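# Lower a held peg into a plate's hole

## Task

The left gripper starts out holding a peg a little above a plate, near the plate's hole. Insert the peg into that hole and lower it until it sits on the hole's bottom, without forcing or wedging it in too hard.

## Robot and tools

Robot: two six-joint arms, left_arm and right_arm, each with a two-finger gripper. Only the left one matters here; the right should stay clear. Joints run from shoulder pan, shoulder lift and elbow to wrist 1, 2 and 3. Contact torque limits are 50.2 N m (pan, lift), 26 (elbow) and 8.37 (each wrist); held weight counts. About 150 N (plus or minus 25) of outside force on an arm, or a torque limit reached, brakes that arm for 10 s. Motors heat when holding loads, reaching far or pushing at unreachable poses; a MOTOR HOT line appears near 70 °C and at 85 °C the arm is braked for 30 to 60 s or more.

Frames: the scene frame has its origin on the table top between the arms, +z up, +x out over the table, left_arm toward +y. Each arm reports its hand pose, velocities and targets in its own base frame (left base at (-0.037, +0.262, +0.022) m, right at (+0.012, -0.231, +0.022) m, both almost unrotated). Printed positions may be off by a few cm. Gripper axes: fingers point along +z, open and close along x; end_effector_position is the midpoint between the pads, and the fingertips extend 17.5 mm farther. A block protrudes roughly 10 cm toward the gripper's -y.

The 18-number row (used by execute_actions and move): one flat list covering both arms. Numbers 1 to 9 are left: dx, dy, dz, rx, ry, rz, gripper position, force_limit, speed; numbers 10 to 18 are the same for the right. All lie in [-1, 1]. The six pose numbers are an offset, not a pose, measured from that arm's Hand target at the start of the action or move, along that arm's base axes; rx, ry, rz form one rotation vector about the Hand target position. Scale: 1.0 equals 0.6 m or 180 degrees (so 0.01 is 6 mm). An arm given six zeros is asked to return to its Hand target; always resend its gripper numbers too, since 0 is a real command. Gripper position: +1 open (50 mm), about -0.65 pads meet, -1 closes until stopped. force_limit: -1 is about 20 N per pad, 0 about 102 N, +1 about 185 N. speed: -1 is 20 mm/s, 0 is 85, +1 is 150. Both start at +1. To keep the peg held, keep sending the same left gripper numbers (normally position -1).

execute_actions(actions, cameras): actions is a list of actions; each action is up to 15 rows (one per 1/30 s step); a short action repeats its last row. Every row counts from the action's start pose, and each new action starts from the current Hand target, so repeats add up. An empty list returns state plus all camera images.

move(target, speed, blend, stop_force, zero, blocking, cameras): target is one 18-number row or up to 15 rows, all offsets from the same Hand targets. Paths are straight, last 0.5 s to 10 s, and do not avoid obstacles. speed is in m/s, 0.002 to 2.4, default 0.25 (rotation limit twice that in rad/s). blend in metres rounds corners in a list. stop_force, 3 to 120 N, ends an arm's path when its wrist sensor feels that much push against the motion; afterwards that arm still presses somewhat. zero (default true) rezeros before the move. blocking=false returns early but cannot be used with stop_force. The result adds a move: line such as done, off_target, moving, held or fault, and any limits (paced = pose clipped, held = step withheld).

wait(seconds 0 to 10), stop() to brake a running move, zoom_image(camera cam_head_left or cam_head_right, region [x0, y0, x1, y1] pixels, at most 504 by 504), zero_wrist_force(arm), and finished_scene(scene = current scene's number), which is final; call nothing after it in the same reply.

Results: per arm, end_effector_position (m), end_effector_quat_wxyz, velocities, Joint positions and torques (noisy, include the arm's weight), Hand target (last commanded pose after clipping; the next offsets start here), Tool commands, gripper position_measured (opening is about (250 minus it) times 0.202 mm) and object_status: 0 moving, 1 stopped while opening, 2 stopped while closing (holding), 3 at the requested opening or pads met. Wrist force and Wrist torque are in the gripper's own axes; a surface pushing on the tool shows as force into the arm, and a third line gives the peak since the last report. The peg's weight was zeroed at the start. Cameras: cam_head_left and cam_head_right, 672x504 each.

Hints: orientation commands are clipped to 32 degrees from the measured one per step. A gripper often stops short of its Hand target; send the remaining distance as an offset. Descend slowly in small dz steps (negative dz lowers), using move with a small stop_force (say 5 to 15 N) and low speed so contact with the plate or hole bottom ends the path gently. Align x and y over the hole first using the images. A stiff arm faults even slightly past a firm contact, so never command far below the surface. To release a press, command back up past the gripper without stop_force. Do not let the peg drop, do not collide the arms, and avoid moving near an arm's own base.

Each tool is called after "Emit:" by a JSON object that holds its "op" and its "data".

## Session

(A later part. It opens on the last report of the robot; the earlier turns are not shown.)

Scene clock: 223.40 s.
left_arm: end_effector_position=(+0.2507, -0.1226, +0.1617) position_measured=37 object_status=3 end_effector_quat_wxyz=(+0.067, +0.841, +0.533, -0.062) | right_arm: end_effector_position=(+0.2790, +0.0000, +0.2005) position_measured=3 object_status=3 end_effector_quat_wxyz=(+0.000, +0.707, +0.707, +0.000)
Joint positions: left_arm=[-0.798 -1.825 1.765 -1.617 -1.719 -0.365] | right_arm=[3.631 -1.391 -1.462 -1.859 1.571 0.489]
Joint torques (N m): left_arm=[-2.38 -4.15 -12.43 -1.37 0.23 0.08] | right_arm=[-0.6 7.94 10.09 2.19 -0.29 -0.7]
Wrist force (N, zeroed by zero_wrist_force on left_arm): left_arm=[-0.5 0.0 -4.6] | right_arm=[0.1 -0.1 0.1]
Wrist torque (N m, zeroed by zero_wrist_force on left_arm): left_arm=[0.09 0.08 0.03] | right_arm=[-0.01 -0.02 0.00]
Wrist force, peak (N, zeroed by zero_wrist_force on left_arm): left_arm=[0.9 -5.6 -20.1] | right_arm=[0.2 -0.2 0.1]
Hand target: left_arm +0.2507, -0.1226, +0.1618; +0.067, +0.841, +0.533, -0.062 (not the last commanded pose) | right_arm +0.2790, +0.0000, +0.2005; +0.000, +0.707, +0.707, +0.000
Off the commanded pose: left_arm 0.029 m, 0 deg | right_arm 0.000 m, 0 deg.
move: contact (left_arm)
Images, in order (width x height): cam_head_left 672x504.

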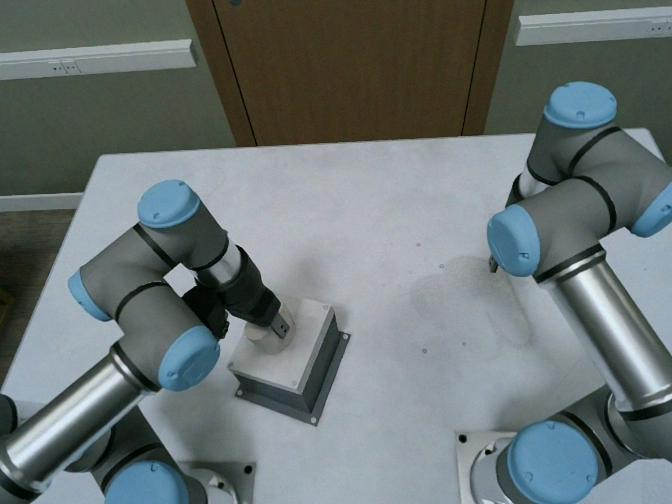

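Emit:
{"op": "move", "data": {"target": [[0,0,0.0015,0,0,0,-0.654902,1,1,0,0,0,0,0,0,1,1,1],[-0.0002,-0.0006,0.0015,0,0,0,-0.654902,1,1,0,0,0,0,0,0,1,1,1]], "speed": 0.04}}

Emit:
{"op": "move", "data": {"target": [0,0,-0.05,0,0,0,-0.654902,1,1,0,0,0,0,0,0,1,1,1], "speed": 0.012, "stop_force": 6, "cameras": ["cam_head_left"]}}

Emit:
{"op": "zoom_image", "data": {"camera": "cam_head_left", "region": [250, 310, 306, 366]}}

Scene clock: 227.30 s.
left_arm: end_effector_position=(+0.2506, -0.1229, +0.1626) position_measured=37 object_status=3 end_effector_quat_wxyz=(+0.067, +0.841, +0.533, -0.062) | right_arm: end_effector_position=(+0.2790, +0.0000, +0.2005) position_measured=3 object_status=3 end_effector_quat_wxyz=(+0.000, +0.707, +0.707, +0.000)
Joint positions: left_arm=[-0.799 -1.824 1.761 -1.614 -1.719 -0.366] | right_arm=[3.631 -1.391 -1.462 -1.859 1.571 0.489]
Joint torques (N m): left_arm=[-2.53 -4.62 -13.58 -1.69 0.51 -0.61] | right_arm=[-0.62 8.14 10.23 2.26 -0.31 -0.69]
Wrist force (N, zeroed by zero_wrist_force on left_arm): left_arm=[-0.2 0.3 0.1] | right_arm=[0.0 0.0 0.1]
Wrist torque (N m, zeroed by zero_wrist_force on left_arm): left_arm=[0.05 0.04 0.06] | right_arm=[0.00 0.00 0.00]
Wrist force, peak (N, zeroed by zero_wrist_force on left_arm): left_arm=[-0.2 0.2 -4.8] | right_arm=[0.2 0.0 0.1]
Hand target: left_arm +0.2506, -0.1230, +0.1627; +0.067, +0.841, +0.533, -0.062 | right_arm +0.2790, +0.0000, +0.2005; +0.000, +0.707, +0.707, +0.000
Off the commanded pose: left_arm 0.000 m, 0 deg | right_arm 0.000 m, 0 deg.
move: done

Scene clock: 228.37 s.
left_arm: end_effector_position=(+0.2506, -0.1230, +0.1619) position_measured=37 object_status=3 end_effector_quat_wxyz=(+0.067, +0.841, +0.533, -0.062) | right_arm: end_effector_position=(+0.2790, +0.0000, +0.2005) position_measured=3 object_status=3 end_effector_quat_wxyz=(+0.000, +0.707, +0.707, +0.000)
Joint positions: left_arm=[-0.799 -1.824 1.765 -1.617 -1.719 -0.367] | right_arm=[3.631 -1.391 -1.462 -1.859 1.571 0.489]
Joint torques (N m): left_arm=[-1.11 -3.94 -12.46 -1.23 0.17 -0.38] | right_arm=[-0.76 8.06 10.2 2.23 -0.26 -0.71]
Wrist force (N, zeroed by zero_wrist_force on left_arm): left_arm=[-0.1 0.8 -3.1] | right_arm=[0.0 -0.1 0.0]
Wrist torque (N m, zeroed by zero_wrist_force on left_arm): left_arm=[-0.09 -0.02 0.04] | right_arm=[-0.01 0.00 0.00]
Wrist force, peak (N, zeroed by zero_wrist_force on left_arm): left_arm=[0.6 -1.7 -13.3] | right_arm=[0.1 0.0 0.3]
Hand target: left_arm +0.2506, -0.1230, +0.1619; +0.067, +0.841, +0.533, -0.062 (not the last commanded pose) | right_arm +0.2790, +0.0000, +0.2005; +0.000, +0.707, +0.707, +0.000
Off the commanded pose: left_arm 0.029 m, 0 deg | right_arm 0.000 m, 0 deg.
move: contact (left_arm)
Images, in order (width x height): cam_head_left 672x504.

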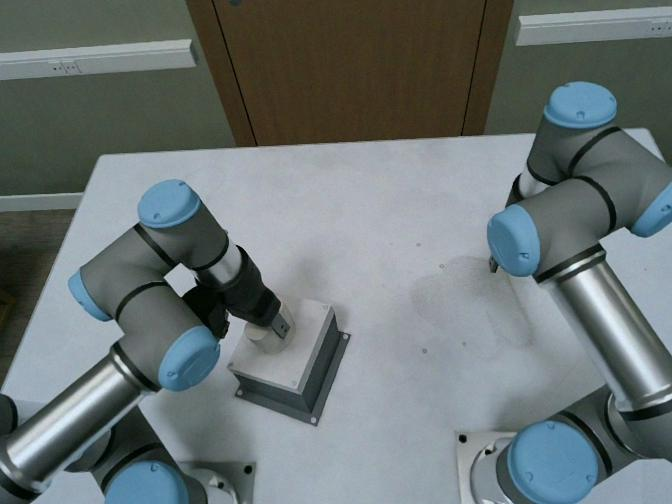

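Scaled by 9.000 from the camera's 672x504 image, which has a finer 960x720 frame.

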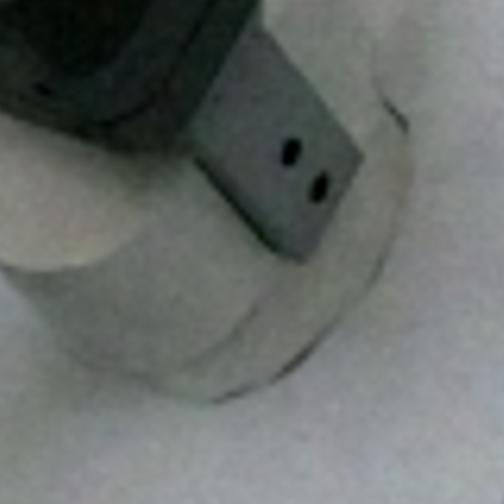

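Emit:
{"op": "move", "data": {"target": [[0,0,0.0015,0,0,0,-0.654902,1,1,0,0,0,0,0,0,1,1,1],[0.0001,0.0003,0.0015,0,0.0019,0.011,-0.654902,1,1,0,0,0,0,0,0,1,1,1]], "speed": 0.04}}

Emit:
{"op": "move", "data": {"target": [0,0,-0.05,0,0,0,-0.654902,1,1,0,0,0,0,0,0,1,1,1], "speed": 0.012, "stop_force": 6, "cameras": ["cam_head_left"]}}

Emit:
{"op": "zoom_image", "data": {"camera": "cam_head_left", "region": [250, 310, 306, 366]}}

Scene clock: 232.53 s.
left_arm: end_effector_position=(+0.2507, -0.1228, +0.1628) position_measured=37 object_status=3 end_effector_quat_wxyz=(+0.066, +0.832, +0.548, -0.063) | right_arm: end_effector_position=(+0.2790, +0.0000, +0.2005) position_measured=3 object_status=3 end_effector_quat_wxyz=(+0.000, +0.707, +0.707, +0.000)
Joint positions: left_arm=[-0.798 -1.825 1.761 -1.614 -1.72 -0.4] | right_arm=[3.631 -1.391 -1.462 -1.859 1.571 0.489]
Joint torques (N m): left_arm=[3.02 -9.94 -10.34 -2.81 -1.35 -0.74] | right_arm=[-0.59 8.09 10.1 2.21 -0.35 -0.73]
Wrist force (N, zeroed by zero_wrist_force on left_arm): left_arm=[-0.2 0.2 0.3] | right_arm=[0.1 0.0 0.0]
Wrist torque (N m, zeroed by zero_wrist_force on left_arm): left_arm=[0.03 0.05 0.06] | right_arm=[-0.01 -0.01 0.00]
Wrist force, peak (N, zeroed by zero_wrist_force on left_arm): left_arm=[-0.3 0.9 -3.2] | right_arm=[0.1 -0.2 0.2]
Hand target: left_arm +0.2507, -0.1228, +0.1628; +0.066, +0.831, +0.548, -0.063 | right_arm +0.2790, +0.0000, +0.2005; +0.000, +0.707, +0.707, +0.000
Off the commanded pose: left_arm 0.000 m, 0 deg | right_arm 0.000 m, 0 deg.
move: done

Scene clock: 233.60 s.
left_arm: end_effector_position=(+0.2507, -0.1228, +0.1617) position_measured=37 object_status=3 end_effector_quat_wxyz=(+0.066, +0.831, +0.548, -0.063) | right_arm: end_effector_position=(+0.2790, +0.0000, +0.2005) position_measured=3 object_status=3 end_effector_quat_wxyz=(+0.000, +0.707, +0.707, +0.000)
Joint positions: left_arm=[-0.798 -1.825 1.767 -1.619 -1.72 -0.4] | right_arm=[3.631 -1.391 -1.462 -1.859 1.571 0.489]
Joint torques (N m): left_arm=[-1.49 -3.77 -12.09 -1.02 0.43 0.3] | right_arm=[-0.62 8.24 10.2 2.18 -0.29 -0.71]
Wrist force (N, zeroed by zero_wrist_force on left_arm): left_arm=[-1.5 1.5 -3.3] | right_arm=[0.0 -0.2 0.1]
Wrist torque (N m, zeroed by zero_wrist_force on left_arm): left_arm=[0.03 0.05 0.05] | right_arm=[-0.03 0.00 0.00]
Wrist force, peak (N, zeroed by zero_wrist_force on left_arm): left_arm=[-0.8 -2.6 -17.2] | right_arm=[0.1 -0.2 0.2]
Hand target: left_arm +0.2507, -0.1228, +0.1617; +0.066, +0.831, +0.548, -0.063 (not the last commanded pose) | right_arm +0.2790, +0.0000, +0.2005; +0.000, +0.707, +0.707, +0.000
Off the commanded pose: left_arm 0.029 m, 0 deg | right_arm 0.000 m, 0 deg.
move: contact (left_arm)
Images, in order (width x height): cam_head_left 672x504.

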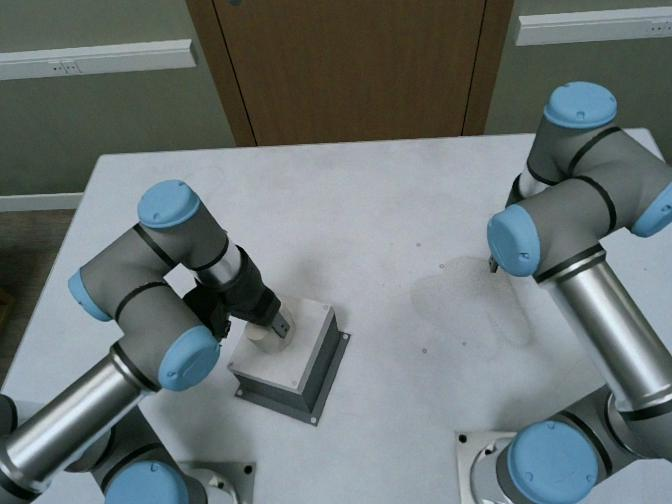

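Scaled by 9.000 from the camera's 672x504 image, which has a finer 960x720 frame.

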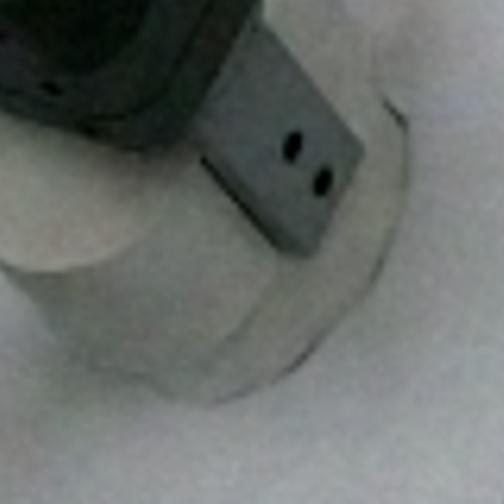

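Emit:
{"op": "move", "data": {"target": [[0,0,0.0015,0,0,0,-0.654902,1,1,0,0,0,0,0,0,1,1,1],[0.0008,-0.0009,0.0015,0,0,0,-0.654902,1,1,0,0,0,0,0,0,1,1,1]], "speed": 0.04}}

Emit:
{"op": "move", "data": {"target": [0,0,-0.05,0,0,0,-0.654902,1,1,0,0,0,0,0,0,1,1,1], "speed": 0.012, "stop_force": 6, "cameras": ["cam_head_left"]}}

Emit:
{"op": "zoom_image", "data": {"camera": "cam_head_left", "region": [250, 310, 306, 366]}}

Scene clock: 239.03 s.
left_arm: end_effector_position=(+0.2512, -0.1233, +0.1626) position_measured=37 object_status=3 end_effector_quat_wxyz=(+0.066, +0.832, +0.548, -0.063) | right_arm: end_effector_position=(+0.2790, +0.0000, +0.2005) position_measured=3 object_status=3 end_effector_quat_wxyz=(+0.000, +0.707, +0.707, +0.000)
Joint positions: left_arm=[-0.798 -1.822 1.76 -1.616 -1.72 -0.4] | right_arm=[3.631 -1.391 -1.462 -1.859 1.571 0.489]
Joint torques (N m): left_arm=[-2.3 -4.68 -13.74 -2.79 0.6 -0.66] | right_arm=[-0.59 8.29 10.21 2.16 -0.32 -0.72]
Wrist force (N, zeroed by zero_wrist_force on left_arm): left_arm=[-0.2 0.1 0.1] | right_arm=[0.1 -0.1 0.2]
Wrist torque (N m, zeroed by zero_wrist_force on left_arm): left_arm=[0.01 0.05 0.06] | right_arm=[-0.01 -0.02 0.00]
Wrist force, peak (N, zeroed by zero_wrist_force on left_arm): left_arm=[-1.2 1.5 -3.5] | right_arm=[0.1 0.0 0.2]
Hand target: left_arm +0.2512, -0.1234, +0.1626; +0.066, +0.831, +0.548, -0.063 | right_arm +0.2790, +0.0000, +0.2005; +0.000, +0.707, +0.707, +0.000
Off the commanded pose: left_arm 0.000 m, 0 deg | right_arm 0.000 m, 0 deg.
move: done

Scene clock: 240.13 s.
left_arm: end_effector_position=(+0.2512, -0.1234, +0.1619) position_measured=37 object_status=3 end_effector_quat_wxyz=(+0.066, +0.831, +0.548, -0.063) | right_arm: end_effector_position=(+0.2790, +0.0000, +0.2005) position_measured=3 object_status=3 end_effector_quat_wxyz=(+0.000, +0.707, +0.707, +0.000)
Joint positions: left_arm=[-0.798 -1.822 1.764 -1.619 -1.72 -0.4] | right_arm=[3.631 -1.391 -1.462 -1.859 1.571 0.489]
Joint torques (N m): left_arm=[-2.23 -3.82 -12.2 -1.12 0.53 -0.66] | right_arm=[-0.54 8.08 10.14 2.23 -0.32 -0.74]
Wrist force (N, zeroed by zero_wrist_force on left_arm): left_arm=[-0.2 0.9 -3.6] | right_arm=[0.0 0.0 0.1]
Wrist torque (N m, zeroed by zero_wrist_force on left_arm): left_arm=[-0.12 -0.02 0.04] | right_arm=[-0.01 -0.01 0.00]
Wrist force, peak (N, zeroed by zero_wrist_force on left_arm): left_arm=[0.8 -4.7 -17.3] | right_arm=[0.1 -0.1 0.2]
Hand target: left_arm +0.2512, -0.1234, +0.1619; +0.066, +0.831, +0.548, -0.063 (not the last commanded pose) | right_arm +0.2790, +0.0000, +0.2005; +0.000, +0.707, +0.707, +0.000
Off the commanded pose: left_arm 0.029 m, 0 deg | right_arm 0.000 m, 0 deg.
move: contact (left_arm)
Images, in order (width x height): cam_head_left 672x504.

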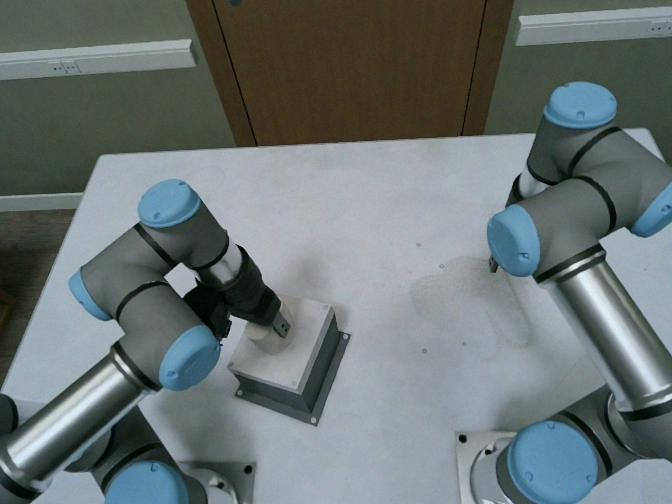

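Scaled by 9.000 from the camera's 672x504 image, which has a finer 960x720 frame.

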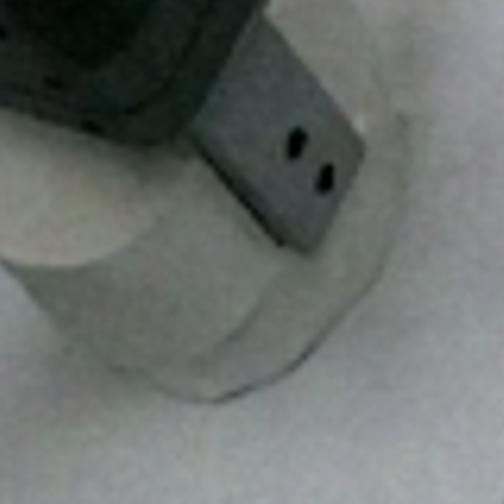

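Emit:
{"op": "move", "data": {"target": [[0,0,0.0015,0,0,0,-0.654902,1,1,0,0,0,0,0,0,1,1,1],[-0.0004,0.0005,0.0015,0,0,0,-0.654902,1,1,0,0,0,0,0,0,1,1,1]], "speed": 0.04}}

Emit:
{"op": "move", "data": {"target": [0,0,-0.05,0,0,0,-0.654902,1,1,0,0,0,0,0,0,1,1,1], "speed": 0.012, "stop_force": 6, "cameras": ["cam_head_left"]}}

Emit:
{"op": "zoom_image", "data": {"camera": "cam_head_left", "region": [250, 310, 306, 366]}}

Scene clock: 243.97 s.
left_arm: end_effector_position=(+0.2510, -0.1232, +0.1628) position_measured=37 object_status=3 end_effector_quat_wxyz=(+0.066, +0.832, +0.548, -0.063) | right_arm: end_effector_position=(+0.2790, +0.0000, +0.2005) position_measured=3 object_status=3 end_effector_quat_wxyz=(+0.000, +0.707, +0.707, +0.000)
Joint positions: left_arm=[-0.798 -1.823 1.76 -1.615 -1.72 -0.4] | right_arm=[3.631 -1.391 -1.462 -1.859 1.571 0.489]
Joint torques (N m): left_arm=[1.56 -10.19 -10.19 -1.73 0.39 0.33] | right_arm=[-0.45 8.31 10.37 2.19 -0.31 -0.75]
Wrist force (N, zeroed by zero_wrist_force on left_arm): left_arm=[-0.3 0.1 0.1] | right_arm=[0.0 -0.1 0.1]
Wrist torque (N m, zeroed by zero_wrist_force on left_arm): left_arm=[0.01 0.06 0.05] | right_arm=[-0.01 0.00 0.00]
Wrist force, peak (N, zeroed by zero_wrist_force on left_arm): left_arm=[-0.2 0.9 -3.7] | right_arm=[0.2 -0.1 0.1]
Hand target: left_arm +0.2510, -0.1231, +0.1628; +0.066, +0.831, +0.548, -0.063 | right_arm +0.2790, +0.0000, +0.2005; +0.000, +0.707, +0.707, +0.000
Off the commanded pose: left_arm 0.000 m, 0 deg | right_arm 0.000 m, 0 deg.
move: done

Scene clock: 245.07 s.
left_arm: end_effector_position=(+0.2510, -0.1231, +0.1618) position_measured=37 object_status=3 end_effector_quat_wxyz=(+0.066, +0.832, +0.548, -0.063) | right_arm: end_effector_position=(+0.2790, +0.0000, +0.2005) position_measured=3 object_status=3 end_effector_quat_wxyz=(+0.000, +0.707, +0.707, +0.000)
Joint positions: left_arm=[-0.798 -1.823 1.765 -1.619 -1.72 -0.4] | right_arm=[3.631 -1.391 -1.462 -1.859 1.571 0.489]
Joint torques (N m): left_arm=[-1.34 -3.78 -12.25 -1.15 0.13 0] | right_arm=[-0.59 8.1 10.18 2.2 -0.29 -0.72]
Wrist force (N, zeroed by zero_wrist_force on left_arm): left_arm=[-0.2 0.9 -3.4] | right_arm=[0.0 -0.1 0.1]
Wrist torque (N m, zeroed by zero_wrist_force on left_arm): left_arm=[-0.12 0.00 0.04] | right_arm=[-0.02 0.00 0.00]
Wrist force, peak (N, zeroed by zero_wrist_force on left_arm): left_arm=[-0.3 -1.7 -12.7] | right_arm=[0.0 0.0 0.2]
Hand target: left_arm +0.2510, -0.1231, +0.1618; +0.066, +0.832, +0.548, -0.063 (not the last commanded pose) | right_arm +0.2790, +0.0000, +0.2005; +0.000, +0.707, +0.707, +0.000
Off the commanded pose: left_arm 0.029 m, 0 deg | right_arm 0.000 m, 0 deg.
move: contact (left_arm)
Images, in order (width x height): cam_head_left 672x504.

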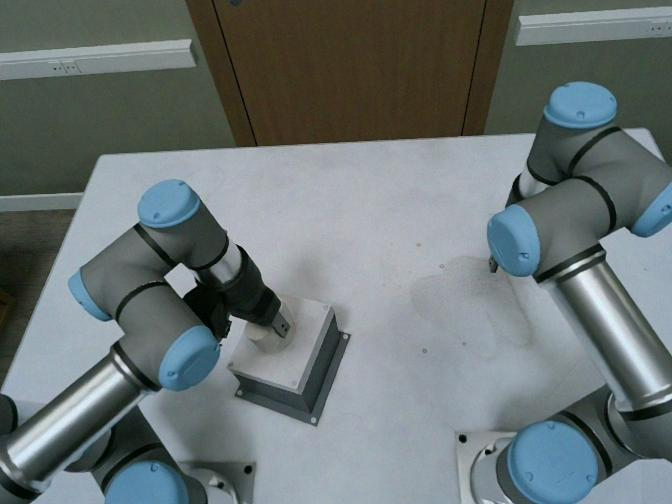

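Scaled by 9.000 from the camera's 672x504 image, which has a finer 960x720 frame.

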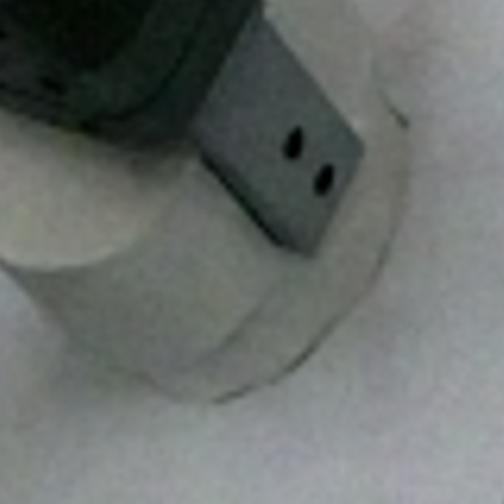

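Emit:
{"op": "move", "data": {"target": [-0.0004,0.0004,-0.01,0,0,0.003,-0.654902,1,1,0,0,0,0,0,0,1,1,1], "speed": 0.006, "stop_force": 12}}

Emit:
{"op": "move", "data": {"target": [-0.0006,0.0006,0,0,0,0,-0.654902,1,1,0,0,0,0,0,0,1,1,1], "speed": 0.005, "stop_force": 12}}

Scene clock: 251.90 s.
left_arm: end_effector_position=(+0.2510, -0.1232, +0.1615) position_measured=37 object_status=3 end_effector_quat_wxyz=(+0.066, +0.831, +0.548, -0.063) | right_arm: end_effector_position=(+0.2790, +0.0000, +0.2005) position_measured=3 object_status=3 end_effector_quat_wxyz=(+0.000, +0.707, +0.707, +0.000)
Joint positions: left_arm=[-0.798 -1.823 1.766 -1.621 -1.72 -0.401] | right_arm=[3.631 -1.391 -1.462 -1.859 1.571 0.489]
Joint torques (N m): left_arm=[-1.31 -1.48 -9.74 -0.26 -0.37 0.55] | right_arm=[-0.57 8.02 10.25 2.24 -0.38 -0.69]
Wrist force (N, zeroed by zero_wrist_force on left_arm): left_arm=[-0.3 1.0 -11.2] | right_arm=[0.0 0.0 0.1]
Wrist torque (N m, zeroed by zero_wrist_force on left_arm): left_arm=[-0.32 -0.13 0.03] | right_arm=[-0.01 -0.01 0.00]
Wrist force, peak (N, zeroed by zero_wrist_force on left_arm): left_arm=[0.8 -3.0 -19.7] | right_arm=[0.1 -0.1 0.2]
Hand target: left_arm +0.2510, -0.1232, +0.1615; +0.066, +0.831, +0.548, -0.063 (not the last commanded pose) | right_arm +0.2790, +0.0000, +0.2005; +0.000, +0.707, +0.707, +0.000
Off the commanded pose: left_arm 0.006 m, 1 deg | right_arm 0.000 m, 0 deg.
move: contact (left_arm)

Scene clock: 253.07 s.
left_arm: end_effector_position=(+0.2506, -0.1228, +0.1615) position_measured=37 object_status=3 end_effector_quat_wxyz=(+0.066, +0.831, +0.548, -0.063) | right_arm: end_effector_position=(+0.2790, +0.0000, +0.2005) position_measured=3 object_status=3 end_effector_quat_wxyz=(+0.000, +0.707, +0.707, +0.000)
Joint positions: left_arm=[-0.798 -1.825 1.768 -1.62 -1.72 -0.401] | right_arm=[3.631 -1.391 -1.462 -1.859 1.571 0.489]
Joint torques (N m): left_arm=[-1.54 -7.5 -7.02 -0.89 -0.8 -0.38] | right_arm=[-0.69 8.05 10.27 2.22 -0.36 -0.71]
Wrist force (N, zeroed by zero_wrist_force on left_arm): left_arm=[-1.4 2.6 -9.3] | right_arm=[0.1 0.0 0.2]
Wrist torque (N m, zeroed by zero_wrist_force on left_arm): left_arm=[0.06 0.12 0.04] | right_arm=[0.00 -0.01 0.00]
Wrist force, peak (N, zeroed by zero_wrist_force on left_arm): left_arm=[-0.3 1.0 -11.3] | right_arm=[0.1 -0.2 0.1]
Hand target: left_arm +0.2507, -0.1228, +0.1615; +0.066, +0.831, +0.548, -0.063 | right_arm +0.2790, +0.0000, +0.2005; +0.000, +0.707, +0.707, +0.000
Off the commanded pose: left_arm 0.000 m, 0 deg | right_arm 0.000 m, 0 deg.
move: done

Emit:
{"op": "move", "data": {"target": [[0,0,0.002,0,0,0,-0.654902,1,1,0,0,0,0,0,0,1,1,1],[0.0003,-0.0003,0.002,0,0.0028,0.016,-0.654902,1,1,0,0,0,0,0,0,1,1,1]], "speed": 0.04}}

Emit:
{"op": "move", "data": {"target": [0,0,-0.05,0,0,0,-0.654902,1,1,0,0,0,0,0,0,1,1,1], "speed": 0.012, "stop_force": 6, "cameras": ["cam_head_left"]}}

Emit:
{"op": "zoom_image", "data": {"camera": "cam_head_left", "region": [250, 310, 306, 366]}}

Scene clock: 261.63 s.
left_arm: end_effector_position=(+0.2508, -0.1230, +0.1627) position_measured=37 object_status=3 end_effector_quat_wxyz=(+0.065, +0.817, +0.569, -0.065) | right_arm: end_effector_position=(+0.2790, +0.0000, +0.2005) position_measured=3 object_status=3 end_effector_quat_wxyz=(+0.000, +0.707, +0.707, +0.000)
Joint positions: left_arm=[-0.797 -1.825 1.763 -1.617 -1.721 -0.451] | right_arm=[3.631 -1.391 -1.462 -1.859 1.571 0.489]
Joint torques (N m): left_arm=[2.1 -7.18 -10.21 -2.8 -1.28 -0.69] | right_arm=[-0.51 8.11 10.23 2.22 -0.36 -0.74]
Wrist force (N, zeroed by zero_wrist_force on left_arm): left_arm=[-0.3 0.2 0.4] | right_arm=[0.1 -0.1 0.2]
Wrist torque (N m, zeroed by zero_wrist_force on left_arm): left_arm=[0.02 0.05 0.05] | right_arm=[-0.02 -0.02 0.00]
Wrist force, peak (N, zeroed by zero_wrist_force on left_arm): left_arm=[-1.4 2.6 -9.4] | right_arm=[0.1 -0.1 0.2]
Hand target: left_arm +0.2508, -0.1230, +0.1627; +0.065, +0.817, +0.569, -0.065 | right_arm +0.2790, +0.0000, +0.2005; +0.000, +0.707, +0.707, +0.000
Off the commanded pose: left_arm 0.000 m, 0 deg | right_arm 0.000 m, 0 deg.
move: done

Scene clock: 262.77 s.
left_arm: end_effector_position=(+0.2509, -0.1230, +0.1614) position_measured=37 object_status=3 end_effector_quat_wxyz=(+0.065, +0.817, +0.569, -0.065) | right_arm: end_effector_position=(+0.2790, +0.0000, +0.2005) position_measured=3 object_status=3 end_effector_quat_wxyz=(+0.000, +0.707, +0.707, +0.000)
Joint positions: left_arm=[-0.797 -1.825 1.769 -1.623 -1.721 -0.451] | right_arm=[3.631 -1.391 -1.462 -1.859 1.571 0.489]
Joint torques (N m): left_arm=[1.26 -3.85 -12.06 -0.99 -1.01 0.2] | right_arm=[-0.61 8.12 10.38 2.24 -0.34 -0.74]
Wrist force (N, zeroed by zero_wrist_force on left_arm): left_arm=[-1.8 1.5 -3.1] | right_arm=[0.1 0.0 0.1]
Wrist torque (N m, zeroed by zero_wrist_force on left_arm): left_arm=[0.04 -0.02 0.01] | right_arm=[0.00 -0.02 0.00]
Wrist force, peak (N, zeroed by zero_wrist_force on left_arm): left_arm=[0.6 -0.2 -16.6] | right_arm=[0.1 -0.1 0.2]
Hand target: left_arm +0.2509, -0.1230, +0.1614; +0.065, +0.817, +0.569, -0.065 (not the last commanded pose) | right_arm +0.2790, +0.0000, +0.2005; +0.000, +0.707, +0.707, +0.000
Off the commanded pose: left_arm 0.029 m, 0 deg | right_arm 0.000 m, 0 deg.
move: contact (left_arm)
Images, in order (width x height): cam_head_left 672x504.

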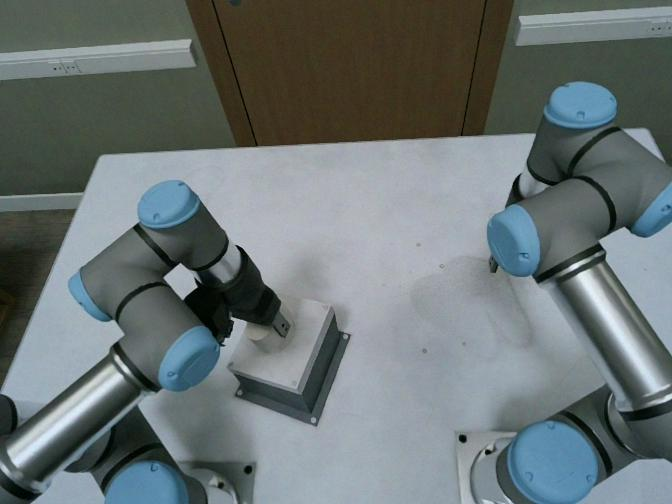

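Scaled by 9.000 from the camera's 672x504 image, which has a finer 960x720 frame.

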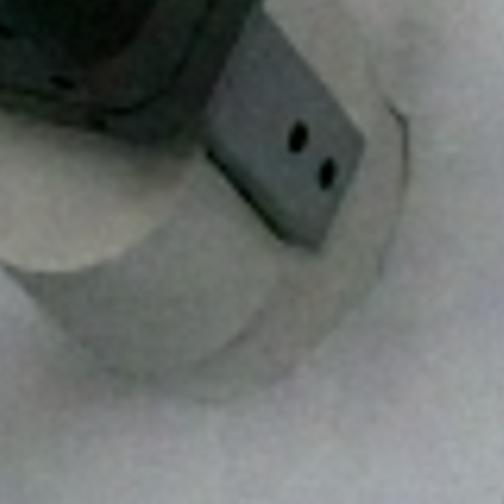

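Emit:
{"op": "move", "data": {"target": [[0,0,0.001,0,0,0,-0.654902,1,1,0,0,0,0,0,0,1,1,1],[0.0005,-0.0006,0.001,0,-0.0005,-0.003,-0.654902,1,1,0,0,0,0,0,0,1,1,1]], "speed": 0.04}}

Emit:
{"op": "move", "data": {"target": [0,0,-0.05,0,0,0,-0.654902,1,1,0,0,0,0,0,0,1,1,1], "speed": 0.012, "stop_force": 6, "cameras": ["cam_head_left"]}}

Emit:
{"op": "zoom_image", "data": {"camera": "cam_head_left", "region": [250, 310, 306, 366]}}

Scene clock: 267.33 s.
left_arm: end_effector_position=(+0.2512, -0.1234, +0.1620) position_measured=37 object_status=3 end_effector_quat_wxyz=(+0.065, +0.820, +0.565, -0.065) | right_arm: end_effector_position=(+0.2790, +0.0000, +0.2005) position_measured=3 object_status=3 end_effector_quat_wxyz=(+0.000, +0.707, +0.707, +0.000)
Joint positions: left_arm=[-0.797 -1.823 1.765 -1.621 -1.721 -0.442] | right_arm=[3.631 -1.391 -1.462 -1.859 1.571 0.489]
Joint torques (N m): left_arm=[-2.39 -4.74 -13.61 -2.1 0.52 0.56] | right_arm=[-0.96 8.32 10.24 2.2 -0.36 -0.67]
Wrist force (N, zeroed by zero_wrist_force on left_arm): left_arm=[-0.2 0.3 0.4] | right_arm=[0.1 0.0 0.1]
Wrist torque (N m, zeroed by zero_wrist_force on left_arm): left_arm=[0.03 0.04 0.01] | right_arm=[0.00 -0.01 0.00]
Wrist force, peak (N, zeroed by zero_wrist_force on left_arm): left_arm=[-1.8 1.5 -3.1] | right_arm=[0.0 0.0 0.3]
Hand target: left_arm +0.2512, -0.1234, +0.1620; +0.065, +0.820, +0.565, -0.065 | right_arm +0.2790, +0.0000, +0.2005; +0.000, +0.707, +0.707, +0.000
Off the commanded pose: left_arm 0.000 m, 0 deg | right_arm 0.000 m, 0 deg.
move: done

Scene clock: 268.33 s.
left_arm: end_effector_position=(+0.2512, -0.1234, +0.1617) position_measured=37 object_status=3 end_effector_quat_wxyz=(+0.066, +0.820, +0.565, -0.065) | right_arm: end_effector_position=(+0.2790, +0.0000, +0.2005) position_measured=3 object_status=3 end_effector_quat_wxyz=(+0.000, +0.707, +0.707, +0.000)
Joint positions: left_arm=[-0.797 -1.823 1.766 -1.622 -1.721 -0.442] | right_arm=[3.631 -1.391 -1.462 -1.859 1.571 0.489]
Joint torques (N m): left_arm=[-2.38 -3.55 -12.7 -1.93 0.02 -0.32] | right_arm=[-0.43 8.03 10.36 2.2 -0.41 -0.73]
Wrist force (N, zeroed by zero_wrist_force on left_arm): left_arm=[1.5 -1.8 -5.0] | right_arm=[0.1 0.0 0.1]
Wrist torque (N m, zeroed by zero_wrist_force on left_arm): left_arm=[0.05 0.03 -0.02] | right_arm=[0.01 -0.02 0.00]
Wrist force, peak (N, zeroed by zero_wrist_force on left_arm): left_arm=[4.3 -8.1 -20.3] | right_arm=[0.0 0.0 0.2]
Hand target: left_arm +0.2512, -0.1234, +0.1617; +0.066, +0.820, +0.565, -0.065 (not the last commanded pose) | right_arm +0.2790, +0.0000, +0.2005; +0.000, +0.707, +0.707, +0.000
Off the commanded pose: left_arm 0.030 m, 0 deg | right_arm 0.000 m, 0 deg.
move: contact (left_arm)
Images, in order (width x height): cam_head_left 672x504.

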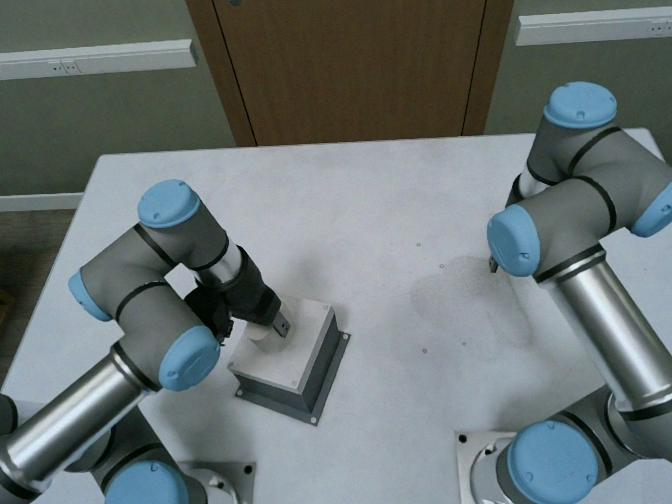

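Scaled by 9.000 from the camera's 672x504 image, which has a finer 960x720 frame.

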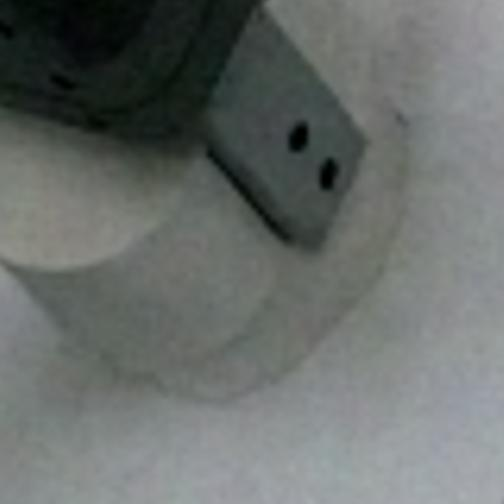

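Emit:
{"op": "move", "data": {"target": [[0,0,0.001,0,0,0,-0.654902,1,1,0,0,0,0,0,0,1,1,1],[-0.0003,0.0004,0.001,0,0,0,-0.654902,1,1,0,0,0,0,0,0,1,1,1]], "speed": 0.04}}

Emit:
{"op": "move", "data": {"target": [0,0,-0.05,0,0,0,-0.654902,1,1,0,0,0,0,0,0,1,1,1], "speed": 0.012, "stop_force": 8}}

Scene clock: 271.13 s.
left_arm: end_effector_position=(+0.2511, -0.1232, +0.1623) position_measured=37 object_status=3 end_effector_quat_wxyz=(+0.065, +0.820, +0.565, -0.065) | right_arm: end_effector_position=(+0.2790, +0.0000, +0.2005) position_measured=3 object_status=3 end_effector_quat_wxyz=(+0.000, +0.707, +0.707, +0.000)
Joint positions: left_arm=[-0.797 -1.824 1.764 -1.619 -1.721 -0.442] | right_arm=[3.631 -1.391 -1.462 -1.859 1.571 0.489]
Joint torques (N m): left_arm=[1.79 -10.11 -10.17 -1.65 -0.96 0.48] | right_arm=[-0.57 7.98 10.53 2.25 -0.4 -0.71]
Wrist force (N, zeroed by zero_wrist_force on left_arm): left_arm=[-0.3 0.3 0.4] | right_arm=[0.1 0.0 0.0]
Wrist torque (N m, zeroed by zero_wrist_force on left_arm): left_arm=[0.02 0.05 0.01] | right_arm=[-0.01 -0.02 0.00]
Wrist force, peak (N, zeroed by zero_wrist_force on left_arm): left_arm=[1.6 -1.7 -5.1] | right_arm=[0.2 -0.1 0.2]
Hand target: left_arm +0.2510, -0.1232, +0.1623; +0.066, +0.820, +0.565, -0.065 | right_arm +0.2790, +0.0000, +0.2005; +0.000, +0.707, +0.707, +0.000
Off the commanded pose: left_arm 0.000 m, 0 deg | right_arm 0.000 m, 0 deg.
move: done

Scene clock: 272.20 s.
left_arm: end_effector_position=(+0.2510, -0.1232, +0.1614) position_measured=37 object_status=3 end_effector_quat_wxyz=(+0.066, +0.820, +0.565, -0.065) | right_arm: end_effector_position=(+0.2790, +0.0000, +0.2005) position_measured=3 object_status=3 end_effector_quat_wxyz=(+0.000, +0.707, +0.707, +0.000)
Joint positions: left_arm=[-0.797 -1.824 1.768 -1.623 -1.721 -0.442] | right_arm=[3.631 -1.391 -1.462 -1.859 1.571 0.489]
Joint torques (N m): left_arm=[-3.05 -4.29 -12.74 -1.32 -2.19 -0.06] | right_arm=[-0.45 8.1 10.4 2.29 -0.4 -0.74]
Wrist force (N, zeroed by zero_wrist_force on left_arm): left_arm=[2.1 2.5 -1.9] | right_arm=[0.1 -0.1 0.0]
Wrist torque (N m, zeroed by zero_wrist_force on left_arm): left_arm=[-0.08 0.16 -0.05] | right_arm=[-0.01 -0.01 0.00]
Wrist force, peak (N, zeroed by zero_wrist_force on left_arm): left_arm=[5.3 0.8 -11.3] | right_arm=[0.1 0.1 0.2]
Hand target: left_arm +0.2510, -0.1232, +0.1614; +0.066, +0.820, +0.565, -0.065 (not the last commanded pose) | right_arm +0.2790, +0.0000, +0.2005; +0.000, +0.707, +0.707, +0.000
Off the commanded pose: left_arm 0.029 m, 0 deg | right_arm 0.000 m, 0 deg.
move: contact (left_arm)

Emit:
{"op": "move", "data": {"target": [[0.0001,0.0003,0.0012,0,0,0,-0.654902,1,1,0,0,0,0,0,0,1,1,1]], "speed": 0.04}}

Emit:
{"op": "move", "data": {"target": [-0.00163,-0.0093,-0.05,0,0,0,-0.654902,1,1,0,0,0,0,0,0,1,1,1], "speed": 0.012, "stop_force": 8}}

Scene clock: 276.97 s.
left_arm: end_effector_position=(+0.2511, -0.1230, +0.1621) position_measured=37 object_status=3 end_effector_quat_wxyz=(+0.066, +0.820, +0.565, -0.065) | right_arm: end_effector_position=(+0.2790, +0.0000, +0.2005) position_measured=3 object_status=3 end_effector_quat_wxyz=(+0.000, +0.707, +0.707, +0.000)
Joint positions: left_arm=[-0.796 -1.824 1.765 -1.62 -1.721 -0.441] | right_arm=[3.631 -1.391 -1.462 -1.859 1.571 0.489]
Joint torques (N m): left_arm=[3.21 -4.77 -13.76 -1.69 -0.35 0.53] | right_arm=[-0.64 8.14 10.43 2.23 -0.41 -0.72]
Wrist force (N, zeroed by zero_wrist_force on left_arm): left_arm=[-0.2 0.1 0.4] | right_arm=[0.1 0.0 0.1]
Wrist torque (N m, zeroed by zero_wrist_force on left_arm): left_arm=[0.01 0.04 0.01] | right_arm=[-0.01 -0.02 0.00]
Wrist force, peak (N, zeroed by zero_wrist_force on left_arm): left_arm=[2.2 2.6 -1.9] | right_arm=[0.1 -0.2 0.2]
Hand target: left_arm +0.2511, -0.1230, +0.1621; +0.066, +0.820, +0.565, -0.065 | right_arm +0.2790, +0.0000, +0.2005; +0.000, +0.707, +0.707, +0.000
Off the commanded pose: left_arm 0.000 m, 0 deg | right_arm 0.000 m, 0 deg.
move: done

Scene clock: 278.00 s.
left_arm: end_effector_position=(+0.2511, -0.1231, +0.1613) position_measured=37 object_status=3 end_effector_quat_wxyz=(+0.066, +0.820, +0.565, -0.065) | right_arm: end_effector_position=(+0.2790, +0.0000, +0.2005) position_measured=3 object_status=3 end_effector_quat_wxyz=(+0.000, +0.707, +0.707, +0.000)
Joint positions: left_arm=[-0.797 -1.824 1.769 -1.624 -1.721 -0.441] | right_arm=[3.631 -1.391 -1.462 -1.859 1.571 0.489]
Joint torques (N m): left_arm=[2.1 -8.99 -12.67 -1.17 -2.28 0.59] | right_arm=[-0.54 8.08 10.42 2.24 -0.44 -0.71]
Wrist force (N, zeroed by zero_wrist_force on left_arm): left_arm=[1.7 2.8 -2.1] | right_arm=[0.1 0.0 0.1]
Wrist torque (N m, zeroed by zero_wrist_force on left_arm): left_arm=[-0.09 0.16 -0.03] | right_arm=[0.01 -0.01 0.00]
Wrist force, peak (N, zeroed by zero_wrist_force on left_arm): left_arm=[4.1 2.5 -6.7] | right_arm=[0.2 -0.1 0.1]
Hand target: left_arm +0.2511, -0.1231, +0.1613; +0.066, +0.820, +0.565, -0.065 (not the last commanded pose) | right_arm +0.2790, +0.0000, +0.2005; +0.000, +0.707, +0.707, +0.000
Off the commanded pose: left_arm 0.030 m, 0 deg | right_arm 0.000 m, 0 deg.
move: contact (left_arm)

Emit:
{"op": "move", "data": {"target": [[0.0006,0.0003,0.0004,0,0,0,-0.654902,1,1,0,0,0,0,0,0,1,1,1]], "speed": 0.04}}

Emit:
{"op": "move", "data": {"target": [-0.00163,-0.0093,-0.05,0,0,0,-0.654902,1,1,0,0,0,0,0,0,1,1,1], "speed": 0.012, "stop_force": 8}}

Scene clock: 281.10 s.
left_arm: end_effector_position=(+0.2514, -0.1230, +0.1616) position_measured=37 object_status=3 end_effector_quat_wxyz=(+0.066, +0.820, +0.565, -0.065) | right_arm: end_effector_position=(+0.2790, +0.0000, +0.2005) position_measured=3 object_status=3 end_effector_quat_wxyz=(+0.000, +0.707, +0.707, +0.000)
Joint positions: left_arm=[-0.795 -1.823 1.767 -1.623 -1.721 -0.44] | right_arm=[3.631 -1.391 -1.462 -1.859 1.571 0.489]
Joint torques (N m): left_arm=[2.76 -4.78 -13.56 -1.72 -1.48 0.55] | right_arm=[-0.75 8.05 10.43 2.22 -0.4 -0.72]
Wrist force (N, zeroed by zero_wrist_force on left_arm): left_arm=[-0.2 0.2 0.4] | right_arm=[0.0 -0.1 0.0]
Wrist torque (N m, zeroed by zero_wrist_force on left_arm): left_arm=[0.02 0.04 0.01] | right_arm=[-0.01 0.00 0.00]
Wrist force, peak (N, zeroed by zero_wrist_force on left_arm): left_arm=[1.9 2.8 -2.1] | right_arm=[0.2 0.1 0.1]
Hand target: left_arm +0.2515, -0.1229, +0.1616; +0.066, +0.820, +0.565, -0.065 | right_arm +0.2790, +0.0000, +0.2005; +0.000, +0.707, +0.707, +0.000
Off the commanded pose: left_arm 0.000 m, 0 deg | right_arm 0.000 m, 0 deg.
move: done

Scene clock: 283.77 s.
left_arm: end_effector_position=(+0.2508, -0.1265, +0.1426) position_measured=37 object_status=3 end_effector_quat_wxyz=(+0.066, +0.820, +0.565, -0.065) | right_arm: end_effector_position=(+0.2790, +0.0000, +0.2005) position_measured=3 object_status=3 end_effector_quat_wxyz=(+0.000, +0.707, +0.707, +0.000)
Joint positions: left_arm=[-0.807 -1.821 1.855 -1.715 -1.719 -0.452] | right_arm=[3.631 -1.391 -1.462 -1.859 1.571 0.489]
Joint torques (N m): left_arm=[1.41 -8.67 -12.66 -1.55 -2.7 0.55] | right_arm=[-0.63 7.78 10.46 2.26 -0.43 -0.7]
Wrist force (N, zeroed by zero_wrist_force on left_arm): left_arm=[4.3 1.5 -3.9] | right_arm=[0.1 0.0 0.2]
Wrist torque (N m, zeroed by zero_wrist_force on left_arm): left_arm=[-0.20 0.34 -0.01] | right_arm=[0.00 -0.02 0.00]
Wrist force, peak (N, zeroed by zero_wrist_force on left_arm): left_arm=[6.9 -9.8 -28.1] | right_arm=[0.1 -0.1 0.2]
Hand target: left_arm +0.2508, -0.1265, +0.1426; +0.066, +0.820, +0.565, -0.065 (not the last commanded pose) | right_arm +0.2790, +0.0000, +0.2005; +0.000, +0.707, +0.707, +0.000
Off the commanded pose: left_arm 0.011 m, 0 deg | right_arm 0.000 m, 0 deg.
move: contact (left_arm)

Emit:
{"op": "move", "data": {"target": [[0.0002,0.0006,0,0,0,0,-0.654902,1,1,0,0,0,0,0,0,1,1,1]], "speed": 0.02}}

Emit:
{"op": "move", "data": {"target": [-0.00081,-0.0046,-0.025,0,0,0,-0.654902,1,1,0,0,0,0,0,0,1,1,1], "speed": 0.008, "stop_force": 12, "cameras": ["cam_head_left"]}}

Emit:
{"op": "zoom_image", "data": {"camera": "cam_head_left", "region": [230, 300, 320, 390]}}

Scene clock: 287.83 s.
left_arm: end_effector_position=(+0.2509, -0.1261, +0.1426) position_measured=37 object_status=3 end_effector_quat_wxyz=(+0.066, +0.820, +0.565, -0.065) | right_arm: end_effector_position=(+0.2790, +0.0000, +0.2005) position_measured=3 object_status=3 end_effector_quat_wxyz=(+0.000, +0.707, +0.707, +0.000)
Joint positions: left_arm=[-0.806 -1.821 1.855 -1.714 -1.72 -0.451] | right_arm=[3.631 -1.391 -1.462 -1.859 1.571 0.489]
Joint torques (N m): left_arm=[2.65 -7.92 -13.03 -1.53 -0.8 0.48] | right_arm=[-0.61 8.16 10.42 2.27 -0.43 -0.74]
Wrist force (N, zeroed by zero_wrist_force on left_arm): left_arm=[-0.8 0.1 -1.2] | right_arm=[0.1 0.0 0.0]
Wrist torque (N m, zeroed by zero_wrist_force on left_arm): left_arm=[-0.07 0.09 0.02] | right_arm=[0.00 -0.02 0.00]
Wrist force, peak (N, zeroed by zero_wrist_force on left_arm): left_arm=[4.3 1.6 -3.9] | right_arm=[0.0 -0.1 0.2]
Hand target: left_arm +0.2510, -0.1261, +0.1426; +0.066, +0.820, +0.565, -0.065 | right_arm +0.2790, +0.0000, +0.2005; +0.000, +0.707, +0.707, +0.000
Off the commanded pose: left_arm 0.000 m, 0 deg | right_arm 0.000 m, 0 deg.
move: done

Scene clock: 288.90 s.
left_arm: end_effector_position=(+0.2510, -0.1262, +0.1424) position_measured=37 object_status=3 end_effector_quat_wxyz=(+0.066, +0.820, +0.565, -0.065) | right_arm: end_effector_position=(+0.2790, +0.0000, +0.2005) position_measured=3 object_status=3 end_effector_quat_wxyz=(+0.000, +0.707, +0.707, +0.000)
Joint positions: left_arm=[-0.806 -1.821 1.857 -1.716 -1.72 -0.451] | right_arm=[3.631 -1.391 -1.462 -1.859 1.571 0.489]
Joint torques (N m): left_arm=[1.97 -6.69 -10.63 -1.24 -0.88 0.52] | right_arm=[-0.68 8.33 10.53 2.28 -0.41 -0.72]
Wrist force (N, zeroed by zero_wrist_force on left_arm): left_arm=[0.7 -1.7 -11.8] | right_arm=[0.0 0.0 0.1]
Wrist torque (N m, zeroed by zero_wrist_force on left_arm): left_arm=[-0.15 0.38 0.00] | right_arm=[0.00 0.00 0.00]
Wrist force, peak (N, zeroed by zero_wrist_force on left_arm): left_arm=[1.0 -7.4 -24.1] | right_arm=[0.1 -0.1 0.2]
Hand target: left_arm +0.2510, -0.1262, +0.1424; +0.066, +0.820, +0.565, -0.065 (not the last commanded pose) | right_arm +0.2790, +0.0000, +0.2005; +0.000, +0.707, +0.707, +0.000
Off the commanded pose: left_arm 0.015 m, 0 deg | right_arm 0.000 m, 0 deg.
move: contact (left_arm)
Images, in order (width x height): cam_head_left 672x504.

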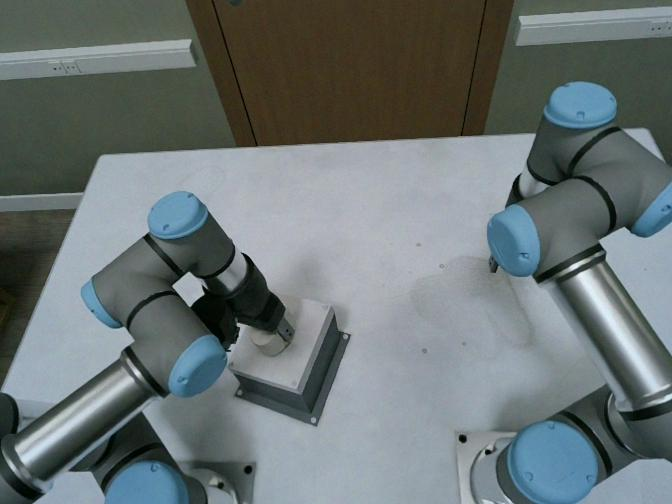

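Scaled by 5.600 from the camera's 672x504 image, which has a finer 960x720 frame.

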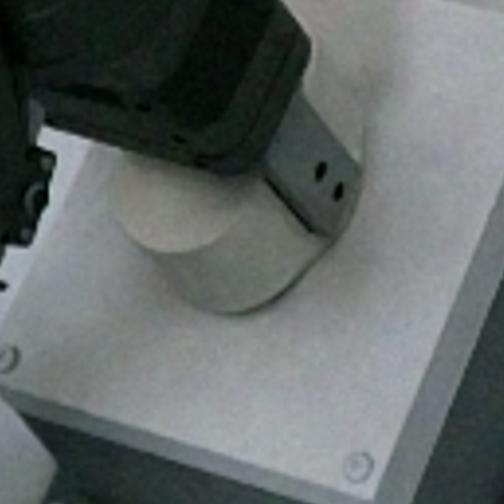

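Emit:
{"op": "move", "data": {"target": [[0,0,0,0,0,0,1,1,-1,0,0,0,0,0,0,1,1,1],[0.0032,0.0186,0.1,0,0,0,1,1,-1,0,0,0,0,0,0,1,1,1]], "speed": 0.1, "cameras": ["cam_head_left"]}}

Emit:
{"op": "finished_scene", "data": {"scene": 1}}

Scene clock: 293.03 s.
left_arm: end_effector_position=(+0.2529, -0.1150, +0.2023) position_measured=3 object_status=3 end_effector_quat_wxyz=(+0.066, +0.820, +0.565, -0.065) | right_arm: end_effector_position=(+0.2790, +0.0000, +0.2005) position_measured=3 object_status=3 end_effector_quat_wxyz=(+0.000, +0.707, +0.707, +0.000)
Joint positions: left_arm=[-0.767 -1.801 1.556 -1.43 -1.724 -0.411] | right_arm=[3.631 -1.391 -1.462 -1.859 1.571 0.489]
Joint torques (N m): left_arm=[2.97 -4.25 -12.72 -1.53 -1.4 0.5] | right_arm=[-0.67 8.06 10.38 2.22 -0.45 -0.72]
Wrist force (N, zeroed by zero_wrist_force on left_arm): left_arm=[-0.5 0.3 -1.3] | right_arm=[0.1 0.0 0.1]
Wrist torque (N m, zeroed by zero_wrist_force on left_arm): left_arm=[0.02 0.06 0.01] | right_arm=[0.00 -0.02 0.00]
Wrist force, peak (N, zeroed by zero_wrist_force on left_arm): left_arm=[0.5 -1.7 -11.8] | right_arm=[0.2 0.0 0.2]
Hand target: left_arm +0.2529, -0.1150, +0.2024; +0.066, +0.820, +0.565, -0.065 | right_arm +0.2790, +0.0000, +0.2005; +0.000, +0.707, +0.707, +0.000
Off the commanded pose: left_arm 0.000 m, 0 deg | right_arm 0.000 m, 0 deg.
move: done
Images, in order (width x height): cam_head_left 672x504.

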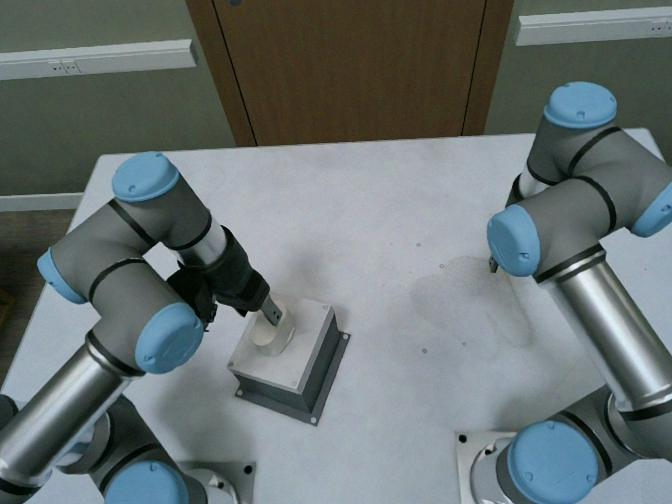

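The scene is finished: the task was done.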